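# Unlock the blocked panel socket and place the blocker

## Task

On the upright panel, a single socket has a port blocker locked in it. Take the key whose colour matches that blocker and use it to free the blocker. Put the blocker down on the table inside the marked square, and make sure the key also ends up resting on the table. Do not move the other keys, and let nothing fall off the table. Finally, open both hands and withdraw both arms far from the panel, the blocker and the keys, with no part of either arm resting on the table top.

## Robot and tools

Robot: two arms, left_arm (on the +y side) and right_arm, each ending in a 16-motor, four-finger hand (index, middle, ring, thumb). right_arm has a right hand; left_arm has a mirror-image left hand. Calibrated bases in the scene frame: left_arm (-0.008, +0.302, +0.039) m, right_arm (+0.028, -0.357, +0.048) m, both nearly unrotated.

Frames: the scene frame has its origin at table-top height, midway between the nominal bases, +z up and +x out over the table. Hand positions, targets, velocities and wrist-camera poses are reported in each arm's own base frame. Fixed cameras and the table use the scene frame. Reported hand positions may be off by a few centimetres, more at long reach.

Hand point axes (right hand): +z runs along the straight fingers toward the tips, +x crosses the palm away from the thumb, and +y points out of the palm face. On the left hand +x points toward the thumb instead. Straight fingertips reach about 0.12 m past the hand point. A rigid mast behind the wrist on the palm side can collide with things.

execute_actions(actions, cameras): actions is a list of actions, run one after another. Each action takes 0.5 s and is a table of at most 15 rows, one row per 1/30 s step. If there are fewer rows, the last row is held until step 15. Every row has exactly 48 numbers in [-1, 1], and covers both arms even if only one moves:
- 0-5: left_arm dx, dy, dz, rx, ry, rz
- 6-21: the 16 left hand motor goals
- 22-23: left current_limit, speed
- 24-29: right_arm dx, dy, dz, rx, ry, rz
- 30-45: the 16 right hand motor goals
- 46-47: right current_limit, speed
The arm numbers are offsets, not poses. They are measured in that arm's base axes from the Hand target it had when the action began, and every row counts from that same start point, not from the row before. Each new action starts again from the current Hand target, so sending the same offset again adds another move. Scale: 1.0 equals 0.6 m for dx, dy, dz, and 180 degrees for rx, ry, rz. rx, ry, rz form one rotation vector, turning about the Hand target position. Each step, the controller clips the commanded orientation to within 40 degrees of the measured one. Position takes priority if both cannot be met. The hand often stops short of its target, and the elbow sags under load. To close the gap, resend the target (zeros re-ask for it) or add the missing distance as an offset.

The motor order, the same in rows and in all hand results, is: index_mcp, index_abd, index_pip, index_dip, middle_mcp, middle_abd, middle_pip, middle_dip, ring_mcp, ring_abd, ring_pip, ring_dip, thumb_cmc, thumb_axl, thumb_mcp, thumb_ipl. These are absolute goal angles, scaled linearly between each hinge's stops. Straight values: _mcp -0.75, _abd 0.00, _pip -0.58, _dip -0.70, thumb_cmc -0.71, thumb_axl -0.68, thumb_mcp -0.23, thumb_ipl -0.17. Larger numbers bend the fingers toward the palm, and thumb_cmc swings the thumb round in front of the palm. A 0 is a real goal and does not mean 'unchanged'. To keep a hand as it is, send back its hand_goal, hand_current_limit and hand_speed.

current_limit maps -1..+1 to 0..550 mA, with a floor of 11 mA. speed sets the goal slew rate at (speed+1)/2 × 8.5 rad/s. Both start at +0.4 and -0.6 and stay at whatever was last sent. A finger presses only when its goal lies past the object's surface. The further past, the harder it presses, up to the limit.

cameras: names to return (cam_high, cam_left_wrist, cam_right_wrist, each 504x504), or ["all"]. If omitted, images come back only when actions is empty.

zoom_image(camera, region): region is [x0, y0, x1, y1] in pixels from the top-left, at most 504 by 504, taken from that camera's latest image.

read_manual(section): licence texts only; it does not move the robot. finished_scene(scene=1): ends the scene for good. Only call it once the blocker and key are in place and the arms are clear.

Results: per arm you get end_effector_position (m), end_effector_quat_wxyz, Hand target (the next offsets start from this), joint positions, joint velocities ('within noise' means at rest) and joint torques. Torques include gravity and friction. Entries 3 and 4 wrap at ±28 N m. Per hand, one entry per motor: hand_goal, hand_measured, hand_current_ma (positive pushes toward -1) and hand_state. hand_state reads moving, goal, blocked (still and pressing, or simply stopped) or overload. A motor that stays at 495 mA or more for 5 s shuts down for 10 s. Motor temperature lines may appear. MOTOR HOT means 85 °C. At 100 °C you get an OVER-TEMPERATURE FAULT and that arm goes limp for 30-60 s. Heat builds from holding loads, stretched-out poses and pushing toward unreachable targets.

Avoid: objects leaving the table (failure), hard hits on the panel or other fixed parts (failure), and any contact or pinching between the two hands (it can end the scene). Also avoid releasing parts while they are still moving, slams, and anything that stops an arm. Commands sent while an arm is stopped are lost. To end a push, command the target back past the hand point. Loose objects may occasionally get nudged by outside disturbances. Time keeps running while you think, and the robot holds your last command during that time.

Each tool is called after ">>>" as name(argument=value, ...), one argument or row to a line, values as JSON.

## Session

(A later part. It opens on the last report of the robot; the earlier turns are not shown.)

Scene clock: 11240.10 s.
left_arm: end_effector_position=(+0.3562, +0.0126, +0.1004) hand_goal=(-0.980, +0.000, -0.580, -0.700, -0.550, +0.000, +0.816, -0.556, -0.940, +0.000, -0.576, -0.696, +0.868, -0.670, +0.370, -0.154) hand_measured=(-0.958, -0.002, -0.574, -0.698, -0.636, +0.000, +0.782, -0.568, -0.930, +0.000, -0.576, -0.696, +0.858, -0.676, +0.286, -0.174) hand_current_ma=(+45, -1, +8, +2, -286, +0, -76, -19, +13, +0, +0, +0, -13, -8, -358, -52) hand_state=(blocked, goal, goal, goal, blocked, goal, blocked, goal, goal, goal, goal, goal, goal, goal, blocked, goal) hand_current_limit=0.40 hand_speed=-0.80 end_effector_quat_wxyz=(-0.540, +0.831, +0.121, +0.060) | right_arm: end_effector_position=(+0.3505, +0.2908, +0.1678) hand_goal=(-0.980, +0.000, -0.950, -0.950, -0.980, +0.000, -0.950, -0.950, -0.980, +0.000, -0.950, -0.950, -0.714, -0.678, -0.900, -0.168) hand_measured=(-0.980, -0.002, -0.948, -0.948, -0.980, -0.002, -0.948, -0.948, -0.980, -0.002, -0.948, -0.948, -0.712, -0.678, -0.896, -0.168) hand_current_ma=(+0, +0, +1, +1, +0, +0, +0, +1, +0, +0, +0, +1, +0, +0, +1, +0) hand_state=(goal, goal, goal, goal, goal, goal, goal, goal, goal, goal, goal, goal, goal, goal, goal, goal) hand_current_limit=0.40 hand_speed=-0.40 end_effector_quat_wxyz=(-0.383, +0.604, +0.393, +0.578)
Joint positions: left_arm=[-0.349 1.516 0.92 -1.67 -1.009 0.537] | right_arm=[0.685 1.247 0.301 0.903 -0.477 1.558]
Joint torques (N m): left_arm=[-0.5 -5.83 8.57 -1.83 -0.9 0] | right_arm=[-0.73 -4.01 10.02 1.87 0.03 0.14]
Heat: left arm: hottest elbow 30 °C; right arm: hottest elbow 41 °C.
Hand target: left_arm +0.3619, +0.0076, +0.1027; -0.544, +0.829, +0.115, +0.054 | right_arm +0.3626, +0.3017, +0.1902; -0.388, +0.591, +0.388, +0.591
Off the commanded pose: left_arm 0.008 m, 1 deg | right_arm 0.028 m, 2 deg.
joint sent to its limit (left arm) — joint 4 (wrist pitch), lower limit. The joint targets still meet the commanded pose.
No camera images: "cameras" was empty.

>>> execute_actions(
  actions=[
    [[0.0083,-0.005,0,0,0,0, -0.98,0,-0.58,-0.7, -0.55,0,0.816,-0.556, -0.94,0,-0.576,-0.696, 0.869,-0.67,0.37,-0.154, 0.4,-0.8, 0,0,0,0,0,0, -0.98,0,-0.95,-0.95, -0.98,0,-0.95,-0.95, -0.98,0,-0.95,-0.95, -0.714,-0.678,-0.9,-0.168, 0.4,-0.4]],
  ],
  cameras=[],
)

Scene clock: 11245.27 s.
left_arm: end_effector_position=(+0.3559, +0.0126, +0.0983) hand_goal=(-0.980, +0.000, -0.580, -0.700, -0.550, +0.000, +0.816, -0.556, -0.940, +0.000, -0.576, -0.696, +0.868, -0.670, +0.370, -0.154) hand_measured=(-0.958, -0.002, -0.574, -0.698, -0.636, +0.000, +0.782, -0.568, -0.930, +0.000, -0.576, -0.696, +0.858, -0.676, +0.286, -0.174) hand_current_ma=(+45, -1, +8, +2, -286, +0, -76, -19, +13, +0, +0, +0, -13, -8, -358, -52) hand_state=(blocked, goal, goal, goal, blocked, goal, blocked, goal, goal, goal, goal, goal, goal, goal, blocked, goal) hand_current_limit=0.40 hand_speed=-0.80 end_effector_quat_wxyz=(-0.542, +0.830, +0.119, +0.057) | right_arm: end_effector_position=(+0.3505, +0.2908, +0.1678) hand_goal=(-0.980, +0.000, -0.950, -0.950, -0.980, +0.000, -0.950, -0.950, -0.980, +0.000, -0.950, -0.950, -0.714, -0.678, -0.900, -0.168) hand_measured=(-0.980, -0.002, -0.948, -0.948, -0.980, -0.002, -0.948, -0.948, -0.980, -0.002, -0.948, -0.948, -0.712, -0.678, -0.896, -0.168) hand_current_ma=(+0, +0, +1, +1, +0, +0, +0, +1, +0, +0, +0, +1, +0, +0, +1, +0) hand_state=(goal, goal, goal, goal, goal, goal, goal, goal, goal, goal, goal, goal, goal, goal, goal, goal) hand_current_limit=0.40 hand_speed=-0.40 end_effector_quat_wxyz=(-0.383, +0.604, +0.393, +0.578)
Joint positions: left_arm=[-0.349 1.523 0.92 -1.67 -1.009 0.539] | right_arm=[0.685 1.247 0.301 0.903 -0.477 1.558]
Joint torques (N m): left_arm=[-0.73 -5.54 9.57 -1.84 -0.83 0] | right_arm=[-0.67 -4.07 10.03 1.87 0.03 0.14]
Heat: left arm: hottest elbow 30 °C; right arm: hottest elbow 41 °C.
Hand target: left_arm +0.3669, +0.0046, +0.1027; -0.544, +0.829, +0.115, +0.054 | right_arm +0.3626, +0.3017, +0.1902; -0.388, +0.591, +0.388, +0.591
Off the commanded pose: left_arm 0.014 m, 1 deg | right_arm 0.028 m, 2 deg.
joint sent to its limit (left arm) — joint 4 (wrist pitch), lower limit. The joint targets still meet the commanded pose.
No camera images: "cameras" was empty.

>>> execute_actions(
  actions=[
    [[0.0058,-0.0042,0.0058,0,0,0, -0.98,0,-0.58,-0.7, -0.55,0,0.816,-0.556, -0.94,0,-0.576,-0.696, 0.869,-0.67,0.37,-0.154, 0.4,-0.8, 0,0,0,0,0,0, -0.98,0,-0.95,-0.95, -0.98,0,-0.95,-0.95, -0.98,0,-0.95,-0.95, -0.714,-0.678,-0.9,-0.168, 0.4,-0.4]],
  ],
  cameras=[],
)

Scene clock: 11261.67 s.
left_arm: end_effector_position=(+0.3602, +0.0103, +0.1014) hand_goal=(-0.980, +0.000, -0.580, -0.700, -0.550, +0.000, +0.816, -0.556, -0.940, +0.000, -0.576, -0.696, +0.868, -0.670, +0.370, -0.154) hand_measured=(-0.958, -0.002, -0.574, -0.698, -0.636, +0.000, +0.782, -0.568, -0.930, +0.000, -0.576, -0.696, +0.858, -0.676, +0.286, -0.174) hand_current_ma=(+45, -1, +8, +2, -286, +0, -76, -19, +13, +0, +0, +0, -13, -8, -358, -52) hand_state=(blocked, goal, goal, goal, blocked, goal, blocked, goal, goal, goal, goal, goal, goal, goal, blocked, goal) hand_current_limit=0.40 hand_speed=-0.80 end_effector_quat_wxyz=(-0.539, +0.832, +0.117, +0.059) | right_arm: end_effector_position=(+0.3505, +0.2908, +0.1678) hand_goal=(-0.980, +0.000, -0.950, -0.950, -0.980, +0.000, -0.950, -0.950, -0.980, +0.000, -0.950, -0.950, -0.714, -0.678, -0.900, -0.168) hand_measured=(-0.980, -0.002, -0.948, -0.948, -0.980, -0.002, -0.948, -0.948, -0.980, -0.002, -0.948, -0.948, -0.712, -0.678, -0.896, -0.168) hand_current_ma=(+0, +0, +1, +1, +0, +0, +0, +1, +0, +0, +0, +1, +0, +0, +1, +0) hand_state=(goal, goal, goal, goal, goal, goal, goal, goal, goal, goal, goal, goal, goal, goal, goal, goal) hand_current_limit=0.40 hand_speed=-0.40 end_effector_quat_wxyz=(-0.383, +0.604, +0.393, +0.578)
Joint positions: left_arm=[-0.35 1.523 0.934 -1.67 -1.008 0.55] | right_arm=[0.685 1.247 0.301 0.903 -0.477 1.558]
Joint torques (N m): left_arm=[-0.85 -5.83 9.48 -1.8 -0.84 0.01] | right_arm=[-0.73 -4.01 10.02 1.88 0.03 0.14]
Heat: left arm: hottest elbow 31 °C; right arm: hottest elbow 41 °C.
Hand target: left_arm +0.3703, +0.0022, +0.1062; -0.544, +0.829, +0.115, +0.054 | right_arm +0.3626, +0.3017, +0.1902; -0.388, +0.591, +0.388, +0.591
Off the commanded pose: left_arm 0.014 m, 1 deg | right_arm 0.028 m, 2 deg.
joint sent to its limit (left arm) — joint 4 (wrist pitch), lower limit. The joint targets still meet the commanded pose.
No camera images: "cameras" was empty.

>>> execute_actions(
  actions=[],
  cameras=["cam_left_wrist"],
)

>>> zoom_image(
  camera="cam_left_wrist",
  region=[75, 125, 120, 170],
)

>>> zoom_image(
  camera="cam_left_wrist",
  region=[86, 140, 110, 164],
)

Scene clock: 11277.37 s.
left_arm: end_effector_position=(+0.3602, +0.0103, +0.1013) hand_goal=(-0.980, +0.000, -0.580, -0.700, -0.550, +0.000, +0.816, -0.556, -0.940, +0.000, -0.576, -0.696, +0.868, -0.670, +0.370, -0.154) hand_measured=(-0.958, -0.002, -0.574, -0.698, -0.636, +0.000, +0.782, -0.568, -0.930, +0.000, -0.576, -0.696, +0.858, -0.676, +0.286, -0.174) hand_current_ma=(+45, -1, +8, +2, -286, +0, -76, -19, +13, +0, +0, +0, -13, -8, -358, -52) hand_state=(blocked, goal, goal, goal, blocked, goal, blocked, goal, goal, goal, goal, goal, goal, goal, blocked, goal) hand_current_limit=0.40 hand_speed=-0.80 end_effector_quat_wxyz=(-0.539, +0.832, +0.117, +0.059) | right_arm: end_effector_position=(+0.3505, +0.2908, +0.1678) hand_goal=(-0.980, +0.000, -0.950, -0.950, -0.980, +0.000, -0.950, -0.950, -0.980, +0.000, -0.950, -0.950, -0.714, -0.678, -0.900, -0.168) hand_measured=(-0.980, -0.002, -0.948, -0.948, -0.980, -0.002, -0.948, -0.948, -0.980, -0.002, -0.948, -0.948, -0.712, -0.678, -0.896, -0.168) hand_current_ma=(+0, +0, +1, +1, +0, +0, +0, +1, +0, +0, +0, +1, +0, +0, +1, +0) hand_state=(goal, goal, goal, goal, goal, goal, goal, goal, goal, goal, goal, goal, goal, goal, goal, goal) hand_current_limit=0.40 hand_speed=-0.40 end_effector_quat_wxyz=(-0.383, +0.604, +0.393, +0.578)
Joint positions: left_arm=[-0.35 1.523 0.934 -1.67 -1.008 0.551] | right_arm=[0.685 1.247 0.301 0.903 -0.477 1.558]
Joint velocities: within noise
Joint torques (N m): left_arm=[-0.73 -5.77 9.51 -1.8 -0.84 0] | right_arm=[-0.62 -3.9 9.99 1.85 0.03 0.14]
Motor temperatures (°C): left_arm=[23 28 33 24 26 25] | right_arm=[23 25 41 24 25 25]
Heat: left arm: hottest elbow 33 °C; right arm: hottest elbow 41 °C.
Hand target: left_arm +0.3703, +0.0022, +0.1062; -0.544, +0.829, +0.115, +0.054 | right_arm +0.3626, +0.3017, +0.1902; -0.388, +0.591, +0.388, +0.591
Off the commanded pose: left_arm 0.014 m, 1 deg | right_arm 0.028 m, 2 deg.
Images, in order (width x height): cam_left_wrist 504x504.

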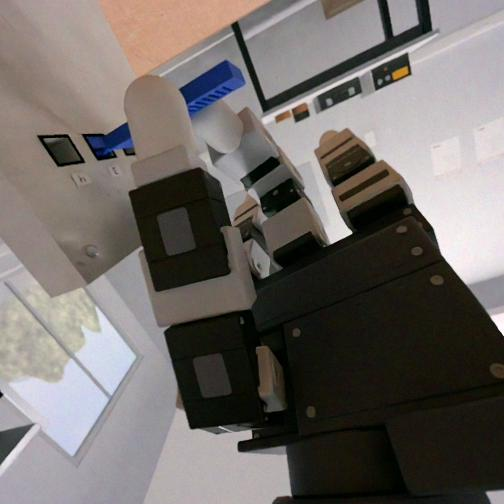

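Scaled by 11.200 from the camera's 504x504 image, which has a finer 720x720 frame.

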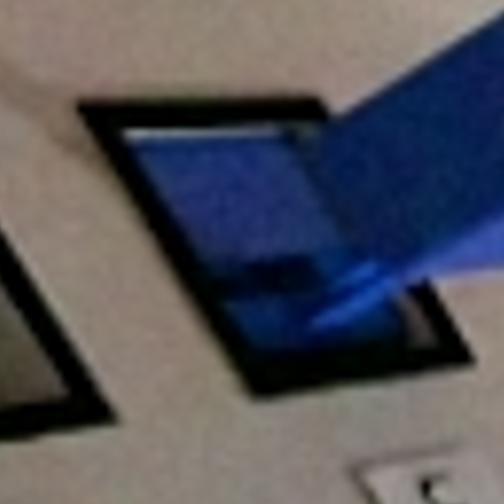

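Scaled by 21.000 from the camera's 504x504 image, which has a finer 720x720 frame.

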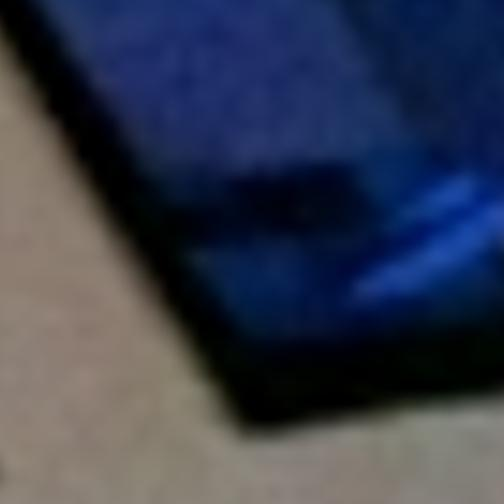

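>>> execute_actions(
  actions=[
    [[-0.0007,0.0167,-0.0048,0.001,0.0028,0, -0.98,0,-0.58,-0.7, -0.55,0,0.816,-0.556, -0.94,0,-0.576,-0.696, 0.869,-0.67,0.37,-0.154, 0.4,-0.8, 0,0,0,0,0,0, -0.98,0,-0.95,-0.95, -0.98,0,-0.95,-0.95, -0.98,0,-0.95,-0.95, -0.714,-0.678,-0.9,-0.168, 0.4,-0.4]],
  ],
  cameras=[],
)

Scene clock: 11300.17 s.
left_arm: end_effector_position=(+0.3607, +0.0123, +0.0998) hand_goal=(-0.980, +0.000, -0.580, -0.700, -0.550, +0.000, +0.816, -0.556, -0.940, +0.000, -0.576, -0.696, +0.868, -0.670, +0.370, -0.154) hand_measured=(-0.958, -0.002, -0.574, -0.698, -0.636, +0.000, +0.782, -0.568, -0.930, +0.000, -0.576, -0.696, +0.858, -0.676, +0.286, -0.174) hand_current_ma=(+45, -1, +8, +2, -286, +0, -76, -19, +13, +0, +0, +0, -13, -8, -358, -52) hand_state=(blocked, goal, goal, goal, blocked, goal, blocked, goal, goal, goal, goal, goal, goal, goal, blocked, goal) hand_current_limit=0.40 hand_speed=-0.80 end_effector_quat_wxyz=(-0.543, +0.830, +0.113, +0.057) | right_arm: end_effector_position=(+0.3505, +0.2908, +0.1678) hand_goal=(-0.980, +0.000, -0.950, -0.950, -0.980, +0.000, -0.950, -0.950, -0.980, +0.000, -0.950, -0.950, -0.714, -0.678, -0.900, -0.168) hand_measured=(-0.980, -0.002, -0.948, -0.948, -0.980, -0.002, -0.948, -0.948, -0.980, -0.002, -0.948, -0.948, -0.712, -0.678, -0.896, -0.168) hand_current_ma=(+0, +0, +1, +1, +0, +0, +0, +1, +0, +0, +0, +1, +0, +0, +1, +0) hand_state=(goal, goal, goal, goal, goal, goal, goal, goal, goal, goal, goal, goal, goal, goal, goal, goal) hand_current_limit=0.40 hand_speed=-0.40 end_effector_quat_wxyz=(-0.383, +0.604, +0.393, +0.578)
Joint positions: left_arm=[-0.346 1.53 0.934 -1.67 -1.018 0.556] | right_arm=[0.685 1.247 0.301 0.903 -0.477 1.558]
Joint torques (N m): left_arm=[0.79 -5.6 9.21 -1.8 -1.04 0.02] | right_arm=[-0.73 -4.01 10.02 1.85 0.04 0.14]
Heat: left arm: hottest elbow 34 °C; right arm: hottest elbow 41 °C.
Hand target: left_arm +0.3699, +0.0122, +0.1032; -0.546, +0.829, +0.113, +0.051 | right_arm +0.3626, +0.3017, +0.1902; -0.388, +0.591, +0.388, +0.591
Off the commanded pose: left_arm 0.010 m, 1 deg | right_arm 0.028 m, 2 deg.
joint sent to its limit (left arm) — joint 4 (wrist pitch), lower limit. The joint targets still meet the commanded pose.
No camera images: "cameras" was empty.

>>> execute_actions(
  actions=[],
  cameras=["cam_left_wrist"],
)

>>> zoom_image(
  camera="cam_left_wrist",
  region=[75, 125, 120, 170],
)

>>> zoom_image(
  camera="cam_left_wrist",
  region=[88, 140, 112, 164],
)

Scene clock: 11312.50 s.
left_arm: end_effector_position=(+0.3606, +0.0123, +0.0998) hand_goal=(-0.980, +0.000, -0.580, -0.700, -0.550, +0.000, +0.816, -0.556, -0.940, +0.000, -0.576, -0.696, +0.868, -0.670, +0.370, -0.154) hand_measured=(-0.958, -0.002, -0.574, -0.698, -0.636, +0.000, +0.782, -0.568, -0.930, +0.000, -0.576, -0.696, +0.858, -0.676, +0.286, -0.174) hand_current_ma=(+45, -1, +8, +2, -286, +0, -76, -19, +13, +0, +0, +0, -13, -8, -358, -52) hand_state=(blocked, goal, goal, goal, blocked, goal, blocked, goal, goal, goal, goal, goal, goal, goal, blocked, goal) hand_current_limit=0.40 hand_speed=-0.80 end_effector_quat_wxyz=(-0.543, +0.830, +0.112, +0.056) | right_arm: end_effector_position=(+0.3505, +0.2908, +0.1678) hand_goal=(-0.980, +0.000, -0.950, -0.950, -0.980, +0.000, -0.950, -0.950, -0.980, +0.000, -0.950, -0.950, -0.714, -0.678, -0.900, -0.168) hand_measured=(-0.980, -0.002, -0.948, -0.948, -0.980, -0.002, -0.948, -0.948, -0.980, -0.002, -0.948, -0.948, -0.712, -0.678, -0.896, -0.168) hand_current_ma=(+0, +0, +1, +1, +0, +0, +0, +1, +0, +0, +0, +1, +0, +0, +1, +0) hand_state=(goal, goal, goal, goal, goal, goal, goal, goal, goal, goal, goal, goal, goal, goal, goal, goal) hand_current_limit=0.40 hand_speed=-0.40 end_effector_quat_wxyz=(-0.383, +0.604, +0.393, +0.578)
Joint positions: left_arm=[-0.346 1.53 0.934 -1.67 -1.018 0.557] | right_arm=[0.685 1.247 0.301 0.903 -0.477 1.558]
Joint velocities: within noise
Joint torques (N m): left_arm=[0.85 -5.66 9.21 -1.8 -1.05 0] | right_arm=[-0.62 -3.96 10.04 1.88 0.03 0.14]
Motor temperatures (°C): left_arm=[23 27 34 24 26 25] | right_arm=[23 25 41 24 25 25]
Heat: left arm: hottest elbow 34 °C; right arm: hottest elbow 41 °C.
Hand target: left_arm +0.3699, +0.0122, +0.1032; -0.546, +0.829, +0.113, +0.051 | right_arm +0.3626, +0.3017, +0.1902; -0.388, +0.591, +0.388, +0.591
Off the commanded pose: left_arm 0.010 m, 1 deg | right_arm 0.028 m, 2 deg.
Images, in order (width x height): cam_left_wrist 504x504.

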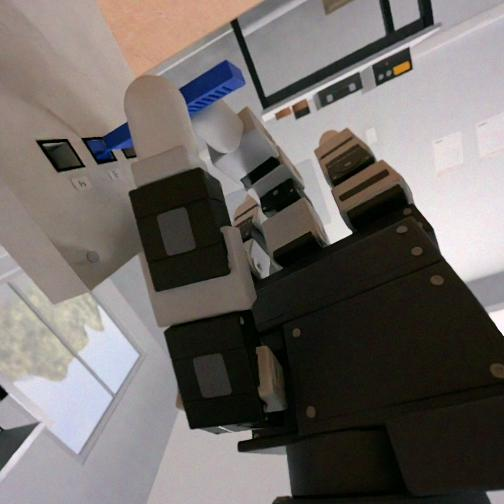

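Scaled by 11.200 from the camera's 504x504 image, which has a finer 720x720 frame.

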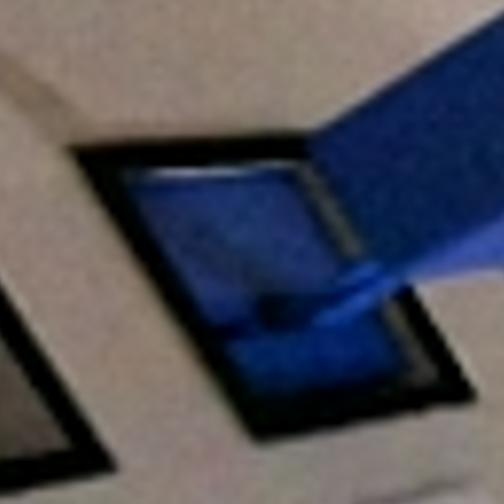

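Scaled by 21.000 from the camera's 504x504 image, which has a finer 720x720 frame.

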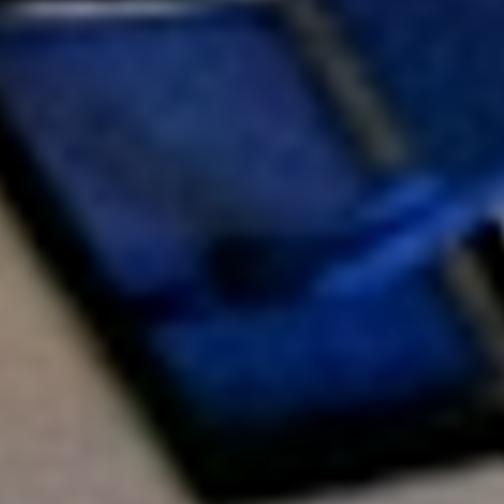

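>>> execute_actions(
  actions=[
    [[0.0063,0,0.001,0,0,0, -0.98,0,-0.58,-0.7, -0.55,0,0.816,-0.556, -0.94,0,-0.576,-0.696, 0.869,-0.67,0.37,-0.154, 0.4,-0.8, 0,0,0,0,0,0, -0.98,0,-0.95,-0.95, -0.98,0,-0.95,-0.95, -0.98,0,-0.95,-0.95, -0.714,-0.678,-0.9,-0.168, 0.4,-0.4]],
  ],
  cameras=["cam_left_wrist"],
)

>>> zoom_image(
  camera="cam_left_wrist",
  region=[75, 125, 120, 170],
)

>>> zoom_image(
  camera="cam_left_wrist",
  region=[88, 140, 112, 164],
)

Scene clock: 11346.97 s.
left_arm: end_effector_position=(+0.3612, +0.0129, +0.0989) hand_goal=(-0.980, +0.000, -0.580, -0.700, -0.550, +0.000, +0.816, -0.556, -0.940, +0.000, -0.576, -0.696, +0.868, -0.670, +0.370, -0.154) hand_measured=(-0.958, -0.002, -0.574, -0.698, -0.636, +0.000, +0.782, -0.568, -0.930, +0.000, -0.576, -0.696, +0.858, -0.676, +0.286, -0.174) hand_current_ma=(+45, -1, +8, +2, -286, +0, -76, -19, +13, +0, +0, +0, -13, -8, -358, -52) hand_state=(blocked, goal, goal, goal, blocked, goal, blocked, goal, goal, goal, goal, goal, goal, goal, blocked, goal) hand_current_limit=0.40 hand_speed=-0.80 end_effector_quat_wxyz=(-0.545, +0.830, +0.109, +0.053) | right_arm: end_effector_position=(+0.3505, +0.2908, +0.1678) hand_goal=(-0.980, +0.000, -0.950, -0.950, -0.980, +0.000, -0.950, -0.950, -0.980, +0.000, -0.950, -0.950, -0.714, -0.678, -0.900, -0.168) hand_measured=(-0.980, -0.002, -0.948, -0.948, -0.980, -0.002, -0.948, -0.948, -0.980, -0.002, -0.948, -0.948, -0.712, -0.678, -0.896, -0.168) hand_current_ma=(+0, +0, +1, +1, +0, +0, +0, +1, +0, +0, +0, +1, +0, +0, +1, +0) hand_state=(goal, goal, goal, goal, goal, goal, goal, goal, goal, goal, goal, goal, goal, goal, goal, goal) hand_current_limit=0.40 hand_speed=-0.40 end_effector_quat_wxyz=(-0.383, +0.604, +0.393, +0.578)
Joint positions: left_arm=[-0.343 1.536 0.938 -1.672 -1.019 0.564] | right_arm=[0.685 1.247 0.301 0.903 -0.477 1.558]
Joint torques (N m): left_arm=[0.85 -5.71 9.66 -1.74 -1.07 -0.04] | right_arm=[-0.73 -4.01 10.04 1.87 0.03 0.14]
Heat: left arm: hottest elbow 34 °C; right arm: hottest elbow 41 °C.
Hand target: left_arm +0.3736, +0.0121, +0.1038; -0.546, +0.829, +0.113, +0.051 | right_arm +0.3626, +0.3017, +0.1902; -0.388, +0.591, +0.388, +0.591
Off the commanded pose: left_arm 0.013 m, 0 deg | right_arm 0.028 m, 2 deg.
joint sent to its limit (left arm) — joint 4 (wrist pitch), lower limit. The joint targets still meet the commanded pose.
Images, in order (width x height): cam_left_wrist 504x504.

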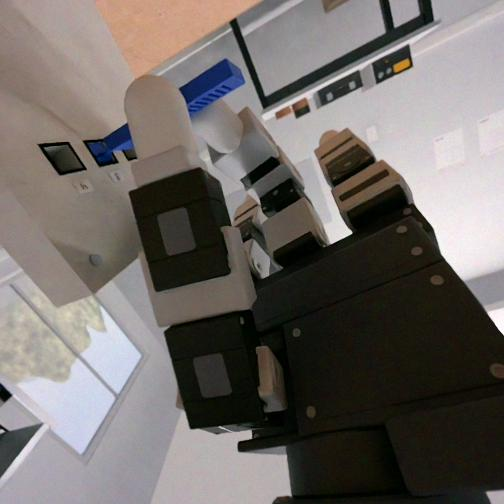

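Scaled by 11.200 from the camera's 504x504 image, which has a finer 720x720 frame.

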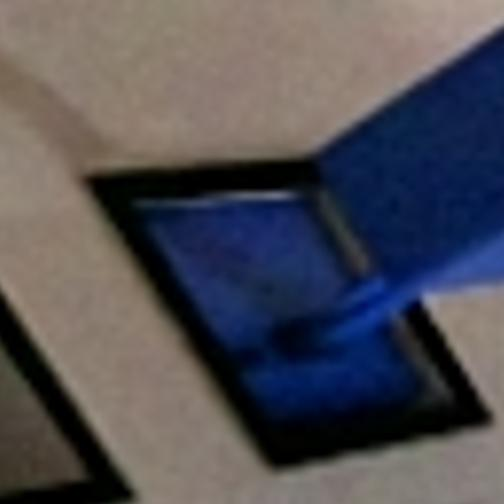

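Scaled by 21.000 from the camera's 504x504 image, which has a finer 720x720 frame.

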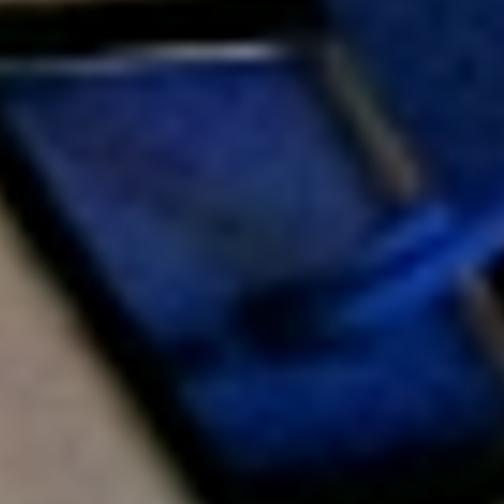

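>>> zoom_image(
  camera="cam_left_wrist",
  region=[96, 120, 136, 160],
)

>>> zoom_image(
  camera="cam_left_wrist",
  region=[184, 50, 254, 120],
)

Scaled by 12.600 from the camera's 504x504 image, which has a finer 720x720 frame.

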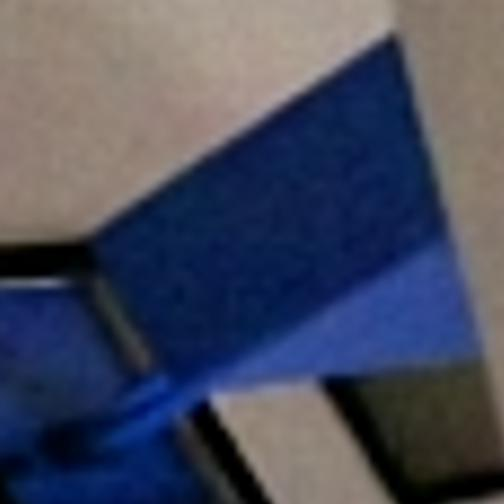

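Scaled by 7.200 from the camera's 504x504 image, which has a finer 720x720 frame.

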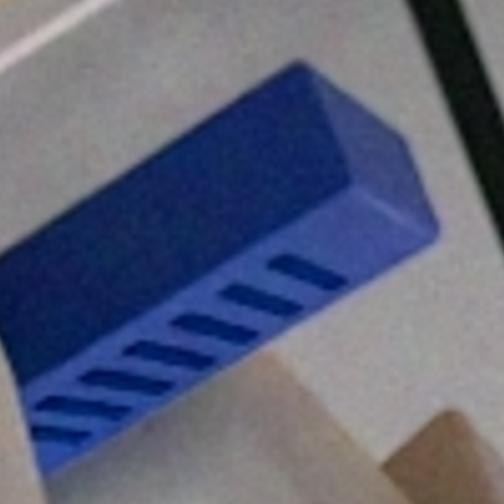

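>>> zoom_image(
  camera="cam_left_wrist",
  region=[94, 148, 110, 164],
)

Scaled by 31.500 from the camera's 504x504 image, which has a finer 720x720 frame.

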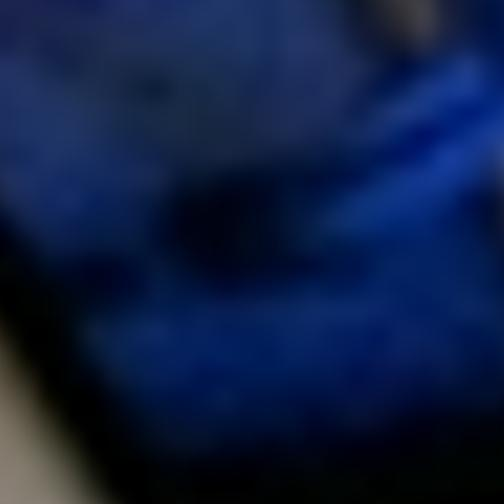

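>>> execute_actions(
  actions=[
    [[-0.0228,-0.0067,0.0017,0,0,0, -0.98,0,-0.58,-0.7, -0.55,0,0.816,-0.556, -0.94,0,-0.576,-0.696, 0.869,-0.67,0.37,-0.154, 0.4,-0.8, 0,0,0,0,0,0, -0.98,0,-0.95,-0.95, -0.98,0,-0.95,-0.95, -0.98,0,-0.95,-0.95, -0.714,-0.678,-0.9,-0.168, 0.4,-0.4]],
  ],
  cameras=[],
)

Scene clock: 11473.83 s.
left_arm: end_effector_position=(+0.3605, +0.0120, +0.0994) hand_goal=(-0.980, +0.000, -0.580, -0.700, -0.550, +0.000, +0.816, -0.556, -0.940, +0.000, -0.576, -0.696, +0.868, -0.670, +0.370, -0.154) hand_measured=(-0.958, -0.002, -0.574, -0.698, -0.636, +0.000, +0.782, -0.568, -0.930, +0.000, -0.576, -0.696, +0.858, -0.676, +0.286, -0.174) hand_current_ma=(+45, -1, +8, +2, -286, +0, -76, -19, +13, +0, +0, +0, -13, -8, -358, -52) hand_state=(blocked, goal, goal, goal, blocked, goal, blocked, goal, goal, goal, goal, goal, goal, goal, blocked, goal) hand_current_limit=0.40 hand_speed=-0.80 end_effector_quat_wxyz=(-0.542, +0.831, +0.111, +0.052) | right_arm: end_effector_position=(+0.3505, +0.2908, +0.1678) hand_goal=(-0.980, +0.000, -0.950, -0.950, -0.980, +0.000, -0.950, -0.950, -0.980, +0.000, -0.950, -0.950, -0.714, -0.678, -0.900, -0.168) hand_measured=(-0.980, -0.002, -0.948, -0.948, -0.980, -0.002, -0.948, -0.948, -0.980, -0.002, -0.948, -0.948, -0.712, -0.678, -0.896, -0.168) hand_current_ma=(+0, +0, +1, +1, +0, +0, +0, +1, +0, +0, +0, +1, +0, +0, +1, +0) hand_state=(goal, goal, goal, goal, goal, goal, goal, goal, goal, goal, goal, goal, goal, goal, goal, goal) hand_current_limit=0.40 hand_speed=-0.40 end_effector_quat_wxyz=(-0.383, +0.604, +0.393, +0.578)
Joint positions: left_arm=[-0.344 1.532 0.938 -1.672 -1.012 0.564] | right_arm=[0.685 1.247 0.301 0.903 -0.477 1.558]
Joint torques (N m): left_arm=[-0.79 -7.77 7.09 -1.74 -0.82 -0.11] | right_arm=[-0.73 -4.01 9.99 1.84 0.03 0.14]
Heat: left arm: hottest elbow 36 °C; right arm: hottest elbow 41 °C.
Hand target: left_arm +0.3600, +0.0081, +0.1049; -0.546, +0.829, +0.113, +0.051 | right_arm +0.3626, +0.3017, +0.1902; -0.388, +0.591, +0.388, +0.591
Off the commanded pose: left_arm 0.007 m, 1 deg | right_arm 0.028 m, 2 deg.
joint sent to its limit (left arm) — joint 4 (wrist pitch), lower limit. The joint targets still meet the commanded pose.
No camera images: "cameras" was empty.

>>> execute_actions(
  actions=[
    [[-0.0008,-0.0017,0.0,0,0,0, -0.98,0,-0.58,-0.7, -0.55,0,0.816,-0.556, -0.94,0,-0.576,-0.696, 0.869,-0.67,0.37,-0.154, 0.4,-0.8, 0,0,0,0,0,0, -0.98,0,-0.95,-0.95, -0.98,0,-0.95,-0.95, -0.98,0,-0.95,-0.95, -0.714,-0.678,-0.9,-0.168, 0.4,-0.4]],
  ],
  cameras=["cam_left_wrist"],
)

>>> zoom_image(
  camera="cam_left_wrist",
  region=[75, 125, 120, 170],
)

>>> zoom_image(
  camera="cam_left_wrist",
  region=[92, 144, 112, 164],
)

Scene clock: 11492.70 s.
left_arm: end_effector_position=(+0.3604, +0.0109, +0.0995) hand_goal=(-0.980, +0.000, -0.580, -0.700, -0.550, +0.000, +0.816, -0.556, -0.940, +0.000, -0.576, -0.696, +0.868, -0.670, +0.370, -0.154) hand_measured=(-0.958, -0.002, -0.574, -0.698, -0.636, +0.000, +0.782, -0.568, -0.930, +0.000, -0.576, -0.696, +0.858, -0.676, +0.286, -0.174) hand_current_ma=(+45, -1, +8, +2, -286, +0, -76, -19, +13, +0, +0, +0, -13, -8, -358, -52) hand_state=(blocked, goal, goal, goal, blocked, goal, blocked, goal, goal, goal, goal, goal, goal, goal, blocked, goal) hand_current_limit=0.40 hand_speed=-0.80 end_effector_quat_wxyz=(-0.541, +0.832, +0.111, +0.053) | right_arm: end_effector_position=(+0.3505, +0.2908, +0.1678) hand_goal=(-0.980, +0.000, -0.950, -0.950, -0.980, +0.000, -0.950, -0.950, -0.980, +0.000, -0.950, -0.950, -0.714, -0.678, -0.900, -0.168) hand_measured=(-0.980, -0.002, -0.948, -0.948, -0.980, -0.002, -0.948, -0.948, -0.980, -0.002, -0.948, -0.948, -0.712, -0.678, -0.896, -0.168) hand_current_ma=(+0, +0, +1, +1, +0, +0, +0, +1, +0, +0, +0, +1, +0, +0, +1, +0) hand_state=(goal, goal, goal, goal, goal, goal, goal, goal, goal, goal, goal, goal, goal, goal, goal, goal) hand_current_limit=0.40 hand_speed=-0.40 end_effector_quat_wxyz=(-0.383, +0.604, +0.393, +0.578)
Joint positions: left_arm=[-0.346 1.532 0.938 -1.672 -1.01 0.564] | right_arm=[0.685 1.247 0.301 0.903 -0.477 1.558]
Joint torques (N m): left_arm=[-0.79 -7.82 7.02 -1.74 -0.82 -0.11] | right_arm=[-0.73 -3.9 10.03 1.84 0.03 0.13]
Heat: left arm: hottest elbow 34 °C; right arm: hottest elbow 41 °C.
Hand target: left_arm +0.3596, +0.0071, +0.1049; -0.546, +0.829, +0.113, +0.051 | right_arm +0.3626, +0.3017, +0.1902; -0.388, +0.591, +0.388, +0.591
Off the commanded pose: left_arm 0.007 m, 1 deg | right_arm 0.028 m, 2 deg.
joint sent to its limit (left arm) — joint 4 (wrist pitch), lower limit. The joint targets still meet the commanded pose.
Images, in order (width x height): cam_left_wrist 504x504.

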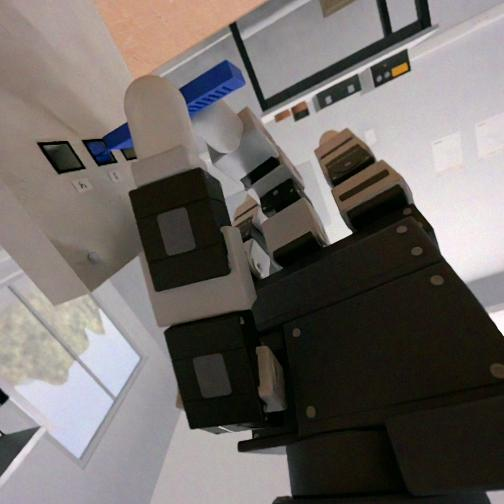

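Scaled by 11.200 from the camera's 504x504 image, which has a finer 720x720 frame.

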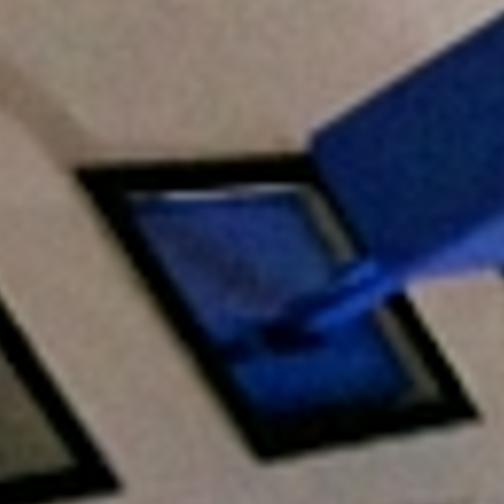

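Scaled by 25.200 from the camera's 504x504 image, which has a finer 720x720 frame.

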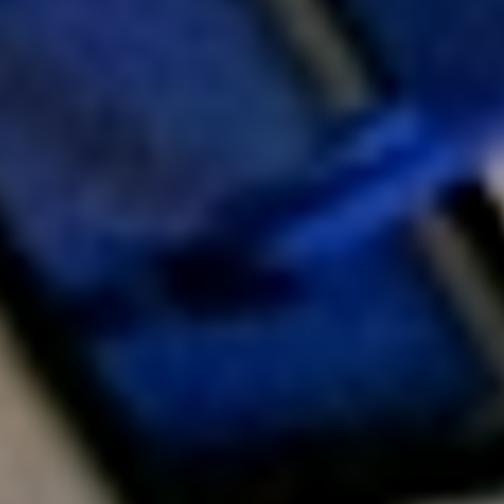

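>>> execute_actions(
  actions=[
    [[0.0,0,0.0025,0,0,0, -0.98,0,-0.58,-0.7, -0.55,0,0.816,-0.556, -0.94,0,-0.576,-0.696, 0.869,-0.67,0.37,-0.154, 0.4,-0.8, 0,0,0,0,0,0, -0.98,0,-0.95,-0.95, -0.98,0,-0.95,-0.95, -0.98,0,-0.95,-0.95, -0.714,-0.678,-0.9,-0.168, 0.4,-0.4]],
  ],
  cameras=[],
)

Scene clock: 11519.67 s.
left_arm: end_effector_position=(+0.3606, +0.0108, +0.1012) hand_goal=(-0.980, +0.000, -0.580, -0.700, -0.550, +0.000, +0.816, -0.556, -0.940, +0.000, -0.576, -0.696, +0.868, -0.670, +0.370, -0.154) hand_measured=(-0.958, -0.002, -0.574, -0.698, -0.636, +0.000, +0.782, -0.568, -0.930, +0.000, -0.576, -0.696, +0.858, -0.676, +0.286, -0.174) hand_current_ma=(+45, -1, +8, +2, -286, +0, -76, -19, +13, +0, +0, +0, -13, -8, -358, -52) hand_state=(blocked, goal, goal, goal, blocked, goal, blocked, goal, goal, goal, goal, goal, goal, goal, blocked, goal) hand_current_limit=0.40 hand_speed=-0.80 end_effector_quat_wxyz=(-0.540, +0.832, +0.112, +0.055) | right_arm: end_effector_position=(+0.3505, +0.2908, +0.1678) hand_goal=(-0.980, +0.000, -0.950, -0.950, -0.980, +0.000, -0.950, -0.950, -0.980, +0.000, -0.950, -0.950, -0.714, -0.678, -0.900, -0.168) hand_measured=(-0.980, -0.002, -0.948, -0.948, -0.980, -0.002, -0.948, -0.948, -0.980, -0.002, -0.948, -0.948, -0.712, -0.678, -0.896, -0.168) hand_current_ma=(+0, +0, +1, +1, +0, +0, +0, +1, +0, +0, +0, +1, +0, +0, +1, +0) hand_state=(goal, goal, goal, goal, goal, goal, goal, goal, goal, goal, goal, goal, goal, goal, goal, goal) hand_current_limit=0.40 hand_speed=-0.40 end_effector_quat_wxyz=(-0.383, +0.604, +0.393, +0.578)
Joint positions: left_arm=[-0.346 1.526 0.938 -1.672 -1.01 0.564] | right_arm=[0.685 1.247 0.301 0.903 -0.477 1.558]
Joint torques (N m): left_arm=[-0.67 -7.77 7.09 -1.73 -0.84 -0.07] | right_arm=[-0.67 -3.96 10 1.84 0.03 0.14]
Heat: left arm: hottest elbow 33 °C; right arm: hottest elbow 41 °C.
Hand target: left_arm +0.3596, +0.0071, +0.1064; -0.546, +0.829, +0.113, +0.051 | right_arm +0.3626, +0.3017, +0.1902; -0.388, +0.591, +0.388, +0.591
Off the commanded pose: left_arm 0.007 m, 1 deg | right_arm 0.028 m, 2 deg.
joint sent to its limit (left arm) — joint 4 (wrist pitch), lower limit. The joint targets still meet the commanded pose.
No camera images: "cameras" was empty.

>>> execute_actions(
  actions=[
    [[0.0179,0,0.001,0,0,0, -0.98,0,-0.58,-0.7, -0.55,0,0.816,-0.556, -0.94,0,-0.576,-0.696, 0.869,-0.67,0.37,-0.154, 0.4,-0.8, 0,0,0,0,0,0, -0.98,0,-0.95,-0.95, -0.98,0,-0.95,-0.95, -0.98,0,-0.95,-0.95, -0.714,-0.678,-0.9,-0.168, 0.4,-0.4]],
  ],
  cameras=[],
)

Scene clock: 11531.70 s.
left_arm: end_effector_position=(+0.3606, +0.0109, +0.1012) hand_goal=(-0.980, +0.000, -0.580, -0.700, -0.550, +0.000, +0.816, -0.556, -0.940, +0.000, -0.576, -0.696, +0.868, -0.670, +0.370, -0.154) hand_measured=(-0.958, -0.002, -0.574, -0.698, -0.636, +0.000, +0.782, -0.568, -0.930, +0.000, -0.576, -0.696, +0.858, -0.676, +0.286, -0.174) hand_current_ma=(+45, -1, +8, +2, -286, +0, -76, -19, +13, +0, +0, +0, -13, -8, -358, -52) hand_state=(blocked, goal, goal, goal, blocked, goal, blocked, goal, goal, goal, goal, goal, goal, goal, blocked, goal) hand_current_limit=0.40 hand_speed=-0.80 end_effector_quat_wxyz=(-0.541, +0.832, +0.112, +0.055) | right_arm: end_effector_position=(+0.3505, +0.2908, +0.1678) hand_goal=(-0.980, +0.000, -0.950, -0.950, -0.980, +0.000, -0.950, -0.950, -0.980, +0.000, -0.950, -0.950, -0.714, -0.678, -0.900, -0.168) hand_measured=(-0.980, -0.002, -0.948, -0.948, -0.980, -0.002, -0.948, -0.948, -0.980, -0.002, -0.948, -0.948, -0.712, -0.678, -0.896, -0.168) hand_current_ma=(+0, +0, +1, +1, +0, +0, +0, +1, +0, +0, +0, +1, +0, +0, +1, +0) hand_state=(goal, goal, goal, goal, goal, goal, goal, goal, goal, goal, goal, goal, goal, goal, goal, goal) hand_current_limit=0.40 hand_speed=-0.40 end_effector_quat_wxyz=(-0.383, +0.604, +0.393, +0.578)
Joint positions: left_arm=[-0.346 1.526 0.938 -1.672 -1.011 0.565] | right_arm=[0.685 1.247 0.301 0.903 -0.477 1.558]
Joint torques (N m): left_arm=[0.03 -6.18 9.25 -1.73 -1.05 0.01] | right_arm=[-0.79 -4.01 10.02 1.84 0.03 0.14]
Heat: left arm: hottest elbow 33 °C; right arm: hottest elbow 41 °C.
Hand target: left_arm +0.3704, +0.0071, +0.1070; -0.546, +0.829, +0.113, +0.051 | right_arm +0.3626, +0.3017, +0.1902; -0.388, +0.591, +0.388, +0.591
Off the commanded pose: left_arm 0.012 m, 1 deg | right_arm 0.028 m, 2 deg.
joint sent to its limit (left arm) — joint 4 (wrist pitch), lower limit. The joint targets still meet the commanded pose.
No camera images: "cameras" was empty.

>>> execute_actions(
  actions=[
    [[0.0037,0.0008,-0.006,0,0,0, -0.98,0,-0.58,-0.7, -0.55,0,0.816,-0.556, -0.94,0,-0.576,-0.696, 0.869,-0.67,0.37,-0.154, 0.4,-0.8, 0,0,0,0,0,0, -0.98,0,-0.95,-0.95, -0.98,0,-0.95,-0.95, -0.98,0,-0.95,-0.95, -0.714,-0.678,-0.9,-0.168, 0.4,-0.4]],
  ],
  cameras=[],
)

Scene clock: 11538.30 s.
left_arm: end_effector_position=(+0.3605, +0.0111, +0.0986) hand_goal=(-0.980, +0.000, -0.580, -0.700, -0.550, +0.000, +0.816, -0.556, -0.940, +0.000, -0.576, -0.696, +0.868, -0.670, +0.370, -0.154) hand_measured=(-0.958, -0.002, -0.574, -0.698, -0.636, +0.000, +0.782, -0.568, -0.930, +0.000, -0.576, -0.696, +0.858, -0.676, +0.286, -0.174) hand_current_ma=(+45, -1, +8, +2, -286, +0, -76, -19, +13, +0, +0, +0, -13, -8, -358, -52) hand_state=(blocked, goal, goal, goal, blocked, goal, blocked, goal, goal, goal, goal, goal, goal, goal, blocked, goal) hand_current_limit=0.40 hand_speed=-0.80 end_effector_quat_wxyz=(-0.543, +0.831, +0.109, +0.052) | right_arm: end_effector_position=(+0.3505, +0.2908, +0.1678) hand_goal=(-0.980, +0.000, -0.950, -0.950, -0.980, +0.000, -0.950, -0.950, -0.980, +0.000, -0.950, -0.950, -0.714, -0.678, -0.900, -0.168) hand_measured=(-0.980, -0.002, -0.948, -0.948, -0.980, -0.002, -0.948, -0.948, -0.980, -0.002, -0.948, -0.948, -0.712, -0.678, -0.896, -0.168) hand_current_ma=(+0, +0, +1, +1, +0, +0, +0, +1, +0, +0, +0, +1, +0, +0, +1, +0) hand_state=(goal, goal, goal, goal, goal, goal, goal, goal, goal, goal, goal, goal, goal, goal, goal, goal) hand_current_limit=0.40 hand_speed=-0.40 end_effector_quat_wxyz=(-0.383, +0.604, +0.393, +0.578)
Joint positions: left_arm=[-0.346 1.535 0.938 -1.672 -1.012 0.565] | right_arm=[0.685 1.247 0.301 0.903 -0.477 1.558]
Joint torques (N m): left_arm=[0.21 -5.77 9.51 -1.74 -1.04 -0.09] | right_arm=[-0.67 -3.96 10 1.84 0.04 0.15]
Heat: left arm: hottest elbow 33 °C; right arm: hottest elbow 41 °C.
Hand target: left_arm +0.3726, +0.0076, +0.1034; -0.546, +0.829, +0.113, +0.051 | right_arm +0.3626, +0.3017, +0.1902; -0.388, +0.591, +0.388, +0.591
Off the commanded pose: left_arm 0.013 m, 1 deg | right_arm 0.028 m, 2 deg.
joint sent to its limit (left arm) — joint 4 (wrist pitch), lower limit. The joint targets still meet the commanded pose.
No camera images: "cameras" was empty.

>>> execute_actions(
  actions=[
    [[-0.0285,0,-0.008,0,0,0, -0.98,0,-0.58,-0.7, -0.55,0,0.816,-0.556, -0.94,0,-0.576,-0.696, 0.869,-0.67,0.37,-0.154, 0.4,-0.8, 0,0,0,0,0,0, -0.98,0,-0.95,-0.95, -0.98,0,-0.95,-0.95, -0.98,0,-0.95,-0.95, -0.714,-0.678,-0.9,-0.168, 0.4,-0.4]],
  ],
  cameras=[],
)

Scene clock: 11559.53 s.
left_arm: end_effector_position=(+0.3612, +0.0090, +0.0986) hand_goal=(-0.980, +0.000, -0.580, -0.700, -0.550, +0.000, +0.816, -0.556, -0.940, +0.000, -0.576, -0.696, +0.868, -0.670, +0.370, -0.154) hand_measured=(-0.958, -0.002, -0.574, -0.698, -0.636, +0.000, +0.782, -0.568, -0.930, +0.000, -0.576, -0.696, +0.858, -0.676, +0.286, -0.174) hand_current_ma=(+45, -1, +8, +2, -286, +0, -76, -19, +13, +0, +0, +0, -15, -9, -358, -52) hand_state=(blocked, goal, goal, goal, blocked, goal, blocked, goal, goal, goal, goal, goal, goal, goal, blocked, goal) hand_current_limit=0.40 hand_speed=-0.80 end_effector_quat_wxyz=(-0.540, +0.832, +0.116, +0.056) | right_arm: end_effector_position=(+0.3505, +0.2908, +0.1678) hand_goal=(-0.980, +0.000, -0.950, -0.950, -0.980, +0.000, -0.950, -0.950, -0.980, +0.000, -0.950, -0.950, -0.714, -0.678, -0.900, -0.168) hand_measured=(-0.980, -0.002, -0.948, -0.948, -0.980, -0.002, -0.948, -0.948, -0.980, -0.002, -0.948, -0.948, -0.712, -0.678, -0.896, -0.168) hand_current_ma=(+0, +0, +1, +1, +0, +0, +0, +1, +0, +0, +0, +1, +0, +0, +1, +0) hand_state=(goal, goal, goal, goal, goal, goal, goal, goal, goal, goal, goal, goal, goal, goal, goal, goal) hand_current_limit=0.40 hand_speed=-0.40 end_effector_quat_wxyz=(-0.383, +0.604, +0.393, +0.578)
Joint positions: left_arm=[-0.352 1.535 0.938 -1.672 -1.006 0.546] | right_arm=[0.685 1.247 0.301 0.903 -0.477 1.558]
Joint torques (N m): left_arm=[-0.79 -7.41 6 -1.76 -0.83 -0.16] | right_arm=[-0.67 -3.96 9.99 1.84 0.03 0.14]
Heat: left arm: hottest elbow 34 °C; right arm: hottest elbow 41 °C.
Hand target: left_arm +0.3554, +0.0076, +0.0986; -0.546, +0.829, +0.113, +0.051 | right_arm +0.3626, +0.3017, +0.1902; -0.388, +0.591, +0.388, +0.591
Off the commanded pose: left_arm 0.006 m, 1 deg | right_arm 0.028 m, 2 deg.
joint sent to its limit (left arm) — joint 4 (wrist pitch), lower limit. The joint targets still meet the commanded pose.
No camera images: "cameras" was empty.

>>> execute_actions(
  actions=[
    [[-0.0095,0.0042,0.0,0,0,0, -0.98,0,-0.58,-0.7, -0.55,0,0.816,-0.556, -0.94,0,-0.576,-0.696, 0.869,-0.67,0.37,-0.154, 0.4,-0.8, 0,0,0,0,0,0, -0.98,0,-0.95,-0.95, -0.98,0,-0.95,-0.95, -0.98,0,-0.95,-0.95, -0.714,-0.678,-0.9,-0.168, 0.4,-0.4]],
  ],
  cameras=[],
)

Scene clock: 11567.67 s.
left_arm: end_effector_position=(+0.3551, +0.0115, +0.0965) hand_goal=(-0.980, +0.000, -0.580, -0.700, -0.550, +0.000, +0.816, -0.556, -0.940, +0.000, -0.576, -0.696, +0.868, -0.670, +0.370, -0.154) hand_measured=(-0.958, -0.002, -0.574, -0.698, -0.636, +0.000, +0.782, -0.568, -0.930, +0.000, -0.576, -0.696, +0.858, -0.676, +0.286, -0.174) hand_current_ma=(+45, -1, +8, +2, -286, +0, -76, -19, +13, +0, +0, +0, -15, -9, -358, -52) hand_state=(blocked, goal, goal, goal, blocked, goal, blocked, goal, goal, goal, goal, goal, goal, goal, blocked, goal) hand_current_limit=0.40 hand_speed=-0.80 end_effector_quat_wxyz=(-0.542, +0.831, +0.115, +0.053) | right_arm: end_effector_position=(+0.3505, +0.2908, +0.1678) hand_goal=(-0.980, +0.000, -0.950, -0.950, -0.980, +0.000, -0.950, -0.950, -0.980, +0.000, -0.950, -0.950, -0.714, -0.678, -0.900, -0.168) hand_measured=(-0.980, -0.002, -0.948, -0.948, -0.980, -0.002, -0.948, -0.948, -0.980, -0.002, -0.948, -0.948, -0.712, -0.678, -0.896, -0.168) hand_current_ma=(+0, +0, +1, +1, +0, +0, +0, +1, +0, +0, +0, +1, +0, +0, +1, +0) hand_state=(goal, goal, goal, goal, goal, goal, goal, goal, goal, goal, goal, goal, goal, goal, goal, goal) hand_current_limit=0.40 hand_speed=-0.40 end_effector_quat_wxyz=(-0.383, +0.604, +0.393, +0.578)
Joint positions: left_arm=[-0.352 1.528 0.921 -1.672 -1.006 0.542] | right_arm=[0.685 1.247 0.301 0.903 -0.477 1.558]
Joint torques (N m): left_arm=[-0.73 -7.71 5.96 -1.76 -0.85 -0.13] | right_arm=[-0.73 -3.9 10 1.87 0.02 0.14]
Heat: left arm: hottest elbow 34 °C; right arm: hottest elbow 41 °C.
Hand target: left_arm +0.3496, +0.0101, +0.0986; -0.546, +0.829, +0.113, +0.051 | right_arm +0.3626, +0.3017, +0.1902; -0.388, +0.591, +0.388, +0.591
Off the commanded pose: left_arm 0.006 m, 1 deg | right_arm 0.028 m, 2 deg.
joint sent to its limit (left arm) — joint 4 (wrist pitch), lower limit. The joint targets still meet the commanded pose.
No camera images: "cameras" was empty.

>>> execute_actions(
  actions=[
    [[0.0257,0.0025,0.0208,0,0,0, -0.98,0,-0.58,-0.7, -0.55,0,0.816,-0.556, -0.94,0,-0.576,-0.696, 0.869,-0.67,0.37,-0.154, 0.4,-0.8, 0,0,0,0,0,0, -0.98,0,-0.95,-0.95, -0.98,0,-0.95,-0.95, -0.98,0,-0.95,-0.95, -0.714,-0.678,-0.9,-0.168, 0.4,-0.4]],
  ],
  cameras=[],
)

Scene clock: 11580.40 s.
left_arm: end_effector_position=(+0.3537, +0.0129, +0.0974) hand_goal=(-0.980, +0.000, -0.580, -0.700, -0.550, +0.000, +0.816, -0.556, -0.940, +0.000, -0.576, -0.696, +0.868, -0.670, +0.370, -0.154) hand_measured=(-0.958, -0.002, -0.574, -0.698, -0.636, +0.000, +0.782, -0.568, -0.930, +0.000, -0.576, -0.696, +0.858, -0.676, +0.286, -0.174) hand_current_ma=(+45, -1, +8, +2, -286, +0, -76, -19, +13, +0, +0, +0, -15, -9, -358, -52) hand_state=(blocked, goal, goal, goal, blocked, goal, blocked, goal, goal, goal, goal, goal, goal, goal, blocked, goal) hand_current_limit=0.40 hand_speed=-0.80 end_effector_quat_wxyz=(-0.545, +0.831, +0.101, +0.048) | right_arm: end_effector_position=(+0.3505, +0.2908, +0.1678) hand_goal=(-0.980, +0.000, -0.950, -0.950, -0.980, +0.000, -0.950, -0.950, -0.980, +0.000, -0.950, -0.950, -0.714, -0.678, -0.900, -0.168) hand_measured=(-0.980, -0.002, -0.948, -0.948, -0.980, -0.002, -0.948, -0.948, -0.980, -0.002, -0.948, -0.948, -0.712, -0.678, -0.896, -0.168) hand_current_ma=(+0, +0, +1, +1, +0, +0, +0, +1, +0, +0, +0, +1, +0, +0, +1, +0) hand_state=(goal, goal, goal, goal, goal, goal, goal, goal, goal, goal, goal, goal, goal, goal, goal, goal) hand_current_limit=0.40 hand_speed=-0.40 end_effector_quat_wxyz=(-0.383, +0.604, +0.393, +0.578)
Joint positions: left_arm=[-0.348 1.524 0.921 -1.672 -1.016 0.576] | right_arm=[0.685 1.247 0.301 0.903 -0.477 1.558]
Joint torques (N m): left_arm=[0.91 -7.65 9.33 -1.74 -1.04 0.01] | right_arm=[-0.67 -3.96 10.02 1.88 0.04 0.14]
Heat: left arm: hottest elbow 33 °C; right arm: hottest elbow 41 °C.
Hand target: left_arm +0.3650, +0.0116, +0.1110; -0.546, +0.829, +0.113, +0.050 | right_arm +0.3626, +0.3017, +0.1902; -0.388, +0.591, +0.388, +0.591
Off the commanded pose: left_arm 0.018 m, 1 deg | right_arm 0.028 m, 2 deg.
joint sent to its limit (left arm) — joint 4 (wrist pitch), lower limit. The joint targets still meet the commanded pose.
No camera images: "cameras" was empty.

>>> execute_actions(
  actions=[
    [[0.008,-0.0028,-0.0063,0.0014,0.0039,0, -0.98,0,-0.58,-0.7, -0.55,0,0.816,-0.556, -0.94,0,-0.576,-0.696, 0.869,-0.67,0.37,-0.154, 0.4,-0.8, 0,0,0,0,0,0, -0.98,0,-0.95,-0.95, -0.98,0,-0.95,-0.95, -0.98,0,-0.95,-0.95, -0.714,-0.678,-0.9,-0.168, 0.4,-0.4]],
  ],
  cameras=[],
)

Scene clock: 11613.30 s.
left_arm: end_effector_position=(+0.3590, +0.0109, +0.1010) hand_goal=(-0.980, +0.000, -0.580, -0.700, -0.550, +0.000, +0.816, -0.556, -0.940, +0.000, -0.576, -0.696, +0.868, -0.670, +0.370, -0.154) hand_measured=(-0.958, -0.002, -0.574, -0.698, -0.636, +0.000, +0.782, -0.568, -0.930, +0.000, -0.576, -0.696, +0.858, -0.676, +0.286, -0.174) hand_current_ma=(+45, -1, +8, +2, -286, +0, -76, -19, +13, +0, +0, +0, -15, -9, -358, -52) hand_state=(blocked, goal, goal, goal, blocked, goal, blocked, goal, goal, goal, goal, goal, goal, goal, blocked, goal) hand_current_limit=0.40 hand_speed=-0.80 end_effector_quat_wxyz=(-0.543, +0.832, +0.103, +0.052) | right_arm: end_effector_position=(+0.3505, +0.2908, +0.1678) hand_goal=(-0.980, +0.000, -0.950, -0.950, -0.980, +0.000, -0.950, -0.950, -0.980, +0.000, -0.950, -0.950, -0.714, -0.678, -0.900, -0.168) hand_measured=(-0.980, -0.002, -0.948, -0.948, -0.980, -0.002, -0.948, -0.948, -0.980, -0.002, -0.948, -0.948, -0.712, -0.678, -0.896, -0.168) hand_current_ma=(+0, +0, +1, +1, +0, +0, +0, +1, +0, +0, +0, +1, +0, +0, +1, +0) hand_state=(goal, goal, goal, goal, goal, goal, goal, goal, goal, goal, goal, goal, goal, goal, goal, goal) hand_current_limit=0.40 hand_speed=-0.40 end_effector_quat_wxyz=(-0.383, +0.604, +0.393, +0.578)
Joint positions: left_arm=[-0.348 1.524 0.935 -1.672 -1.017 0.58] | right_arm=[0.685 1.247 0.301 0.903 -0.477 1.558]
Joint torques (N m): left_arm=[0.85 -6.01 9.48 -1.73 -1.03 0.01] | right_arm=[-0.73 -4.07 10.03 1.88 0.03 0.14]
Heat: left arm: hottest elbow 34 °C; right arm: hottest elbow 41 °C.
Hand target: left_arm +0.3699, +0.0099, +0.1072; -0.548, +0.828, +0.109, +0.046 | right_arm +0.3626, +0.3017, +0.1902; -0.388, +0.591, +0.388, +0.591
Off the commanded pose: left_arm 0.013 m, 1 deg | right_arm 0.028 m, 2 deg.
joint sent to its limit (left arm) — joint 4 (wrist pitch), lower limit. The joint targets still meet the commanded pose.
No camera images: "cameras" was empty.

>>> execute_actions(
  actions=[
    [[-0.0007,0.0005,-0.0031,0.001,-0.0036,0.0026, -0.98,0,-0.58,-0.7, -0.55,0,0.816,-0.556, -0.94,0,-0.576,-0.696, 0.869,-0.67,0.37,-0.154, 0.4,-0.8, 0,0,0,0,0,0, -0.98,0,-0.95,-0.95, -0.98,0,-0.95,-0.95, -0.98,0,-0.95,-0.95, -0.714,-0.678,-0.9,-0.168, 0.4,-0.4]],
  ],
  cameras=[],
)

Scene clock: 11636.97 s.
left_arm: end_effector_position=(+0.3595, +0.0110, +0.1012) hand_goal=(-0.980, +0.000, -0.580, -0.700, -0.550, +0.000, +0.816, -0.556, -0.940, +0.000, -0.576, -0.696, +0.868, -0.670, +0.370, -0.154) hand_measured=(-0.958, -0.002, -0.574, -0.698, -0.636, +0.000, +0.782, -0.568, -0.930, +0.000, -0.576, -0.696, +0.858, -0.676, +0.286, -0.174) hand_current_ma=(+45, -1, +8, +2, -286, +0, -76, -19, +13, +0, +0, +0, -15, -9, -358, -52) hand_state=(blocked, goal, goal, goal, blocked, goal, blocked, goal, goal, goal, goal, goal, goal, goal, blocked, goal) hand_current_limit=0.40 hand_speed=-0.80 end_effector_quat_wxyz=(-0.543, +0.832, +0.106, +0.054) | right_arm: end_effector_position=(+0.3505, +0.2908, +0.1678) hand_goal=(-0.980, +0.000, -0.950, -0.950, -0.980, +0.000, -0.950, -0.950, -0.980, +0.000, -0.950, -0.950, -0.714, -0.678, -0.900, -0.168) hand_measured=(-0.980, -0.002, -0.948, -0.948, -0.980, -0.002, -0.948, -0.948, -0.980, -0.002, -0.948, -0.948, -0.712, -0.678, -0.896, -0.168) hand_current_ma=(+0, +0, +1, +1, +0, +0, +0, +1, +0, +0, +0, +1, +0, +0, +1, +0) hand_state=(goal, goal, goal, goal, goal, goal, goal, goal, goal, goal, goal, goal, goal, goal, goal, goal) hand_current_limit=0.40 hand_speed=-0.40 end_effector_quat_wxyz=(-0.383, +0.604, +0.393, +0.578)
Joint positions: left_arm=[-0.348 1.524 0.935 -1.672 -1.017 0.574] | right_arm=[0.685 1.247 0.301 0.903 -0.477 1.558]
Joint torques (N m): left_arm=[0.67 -5.83 9.14 -1.73 -0.97 -0.14] | right_arm=[-0.79 -3.96 10.02 1.84 0.03 0.14]
Heat: left arm: hottest elbow 33 °C; right arm: hottest elbow 41 °C.
Hand target: left_arm +0.3695, +0.0102, +0.1054; -0.549, +0.826, +0.116, +0.048 | right_arm +0.3626, +0.3017, +0.1902; -0.388, +0.591, +0.388, +0.591
Off the commanded pose: left_arm 0.011 m, 2 deg | right_arm 0.028 m, 2 deg.
joint sent to its limit (left arm) — joint 4 (wrist pitch), lower limit. The joint targets still meet the commanded pose.
No camera images: "cameras" was empty.


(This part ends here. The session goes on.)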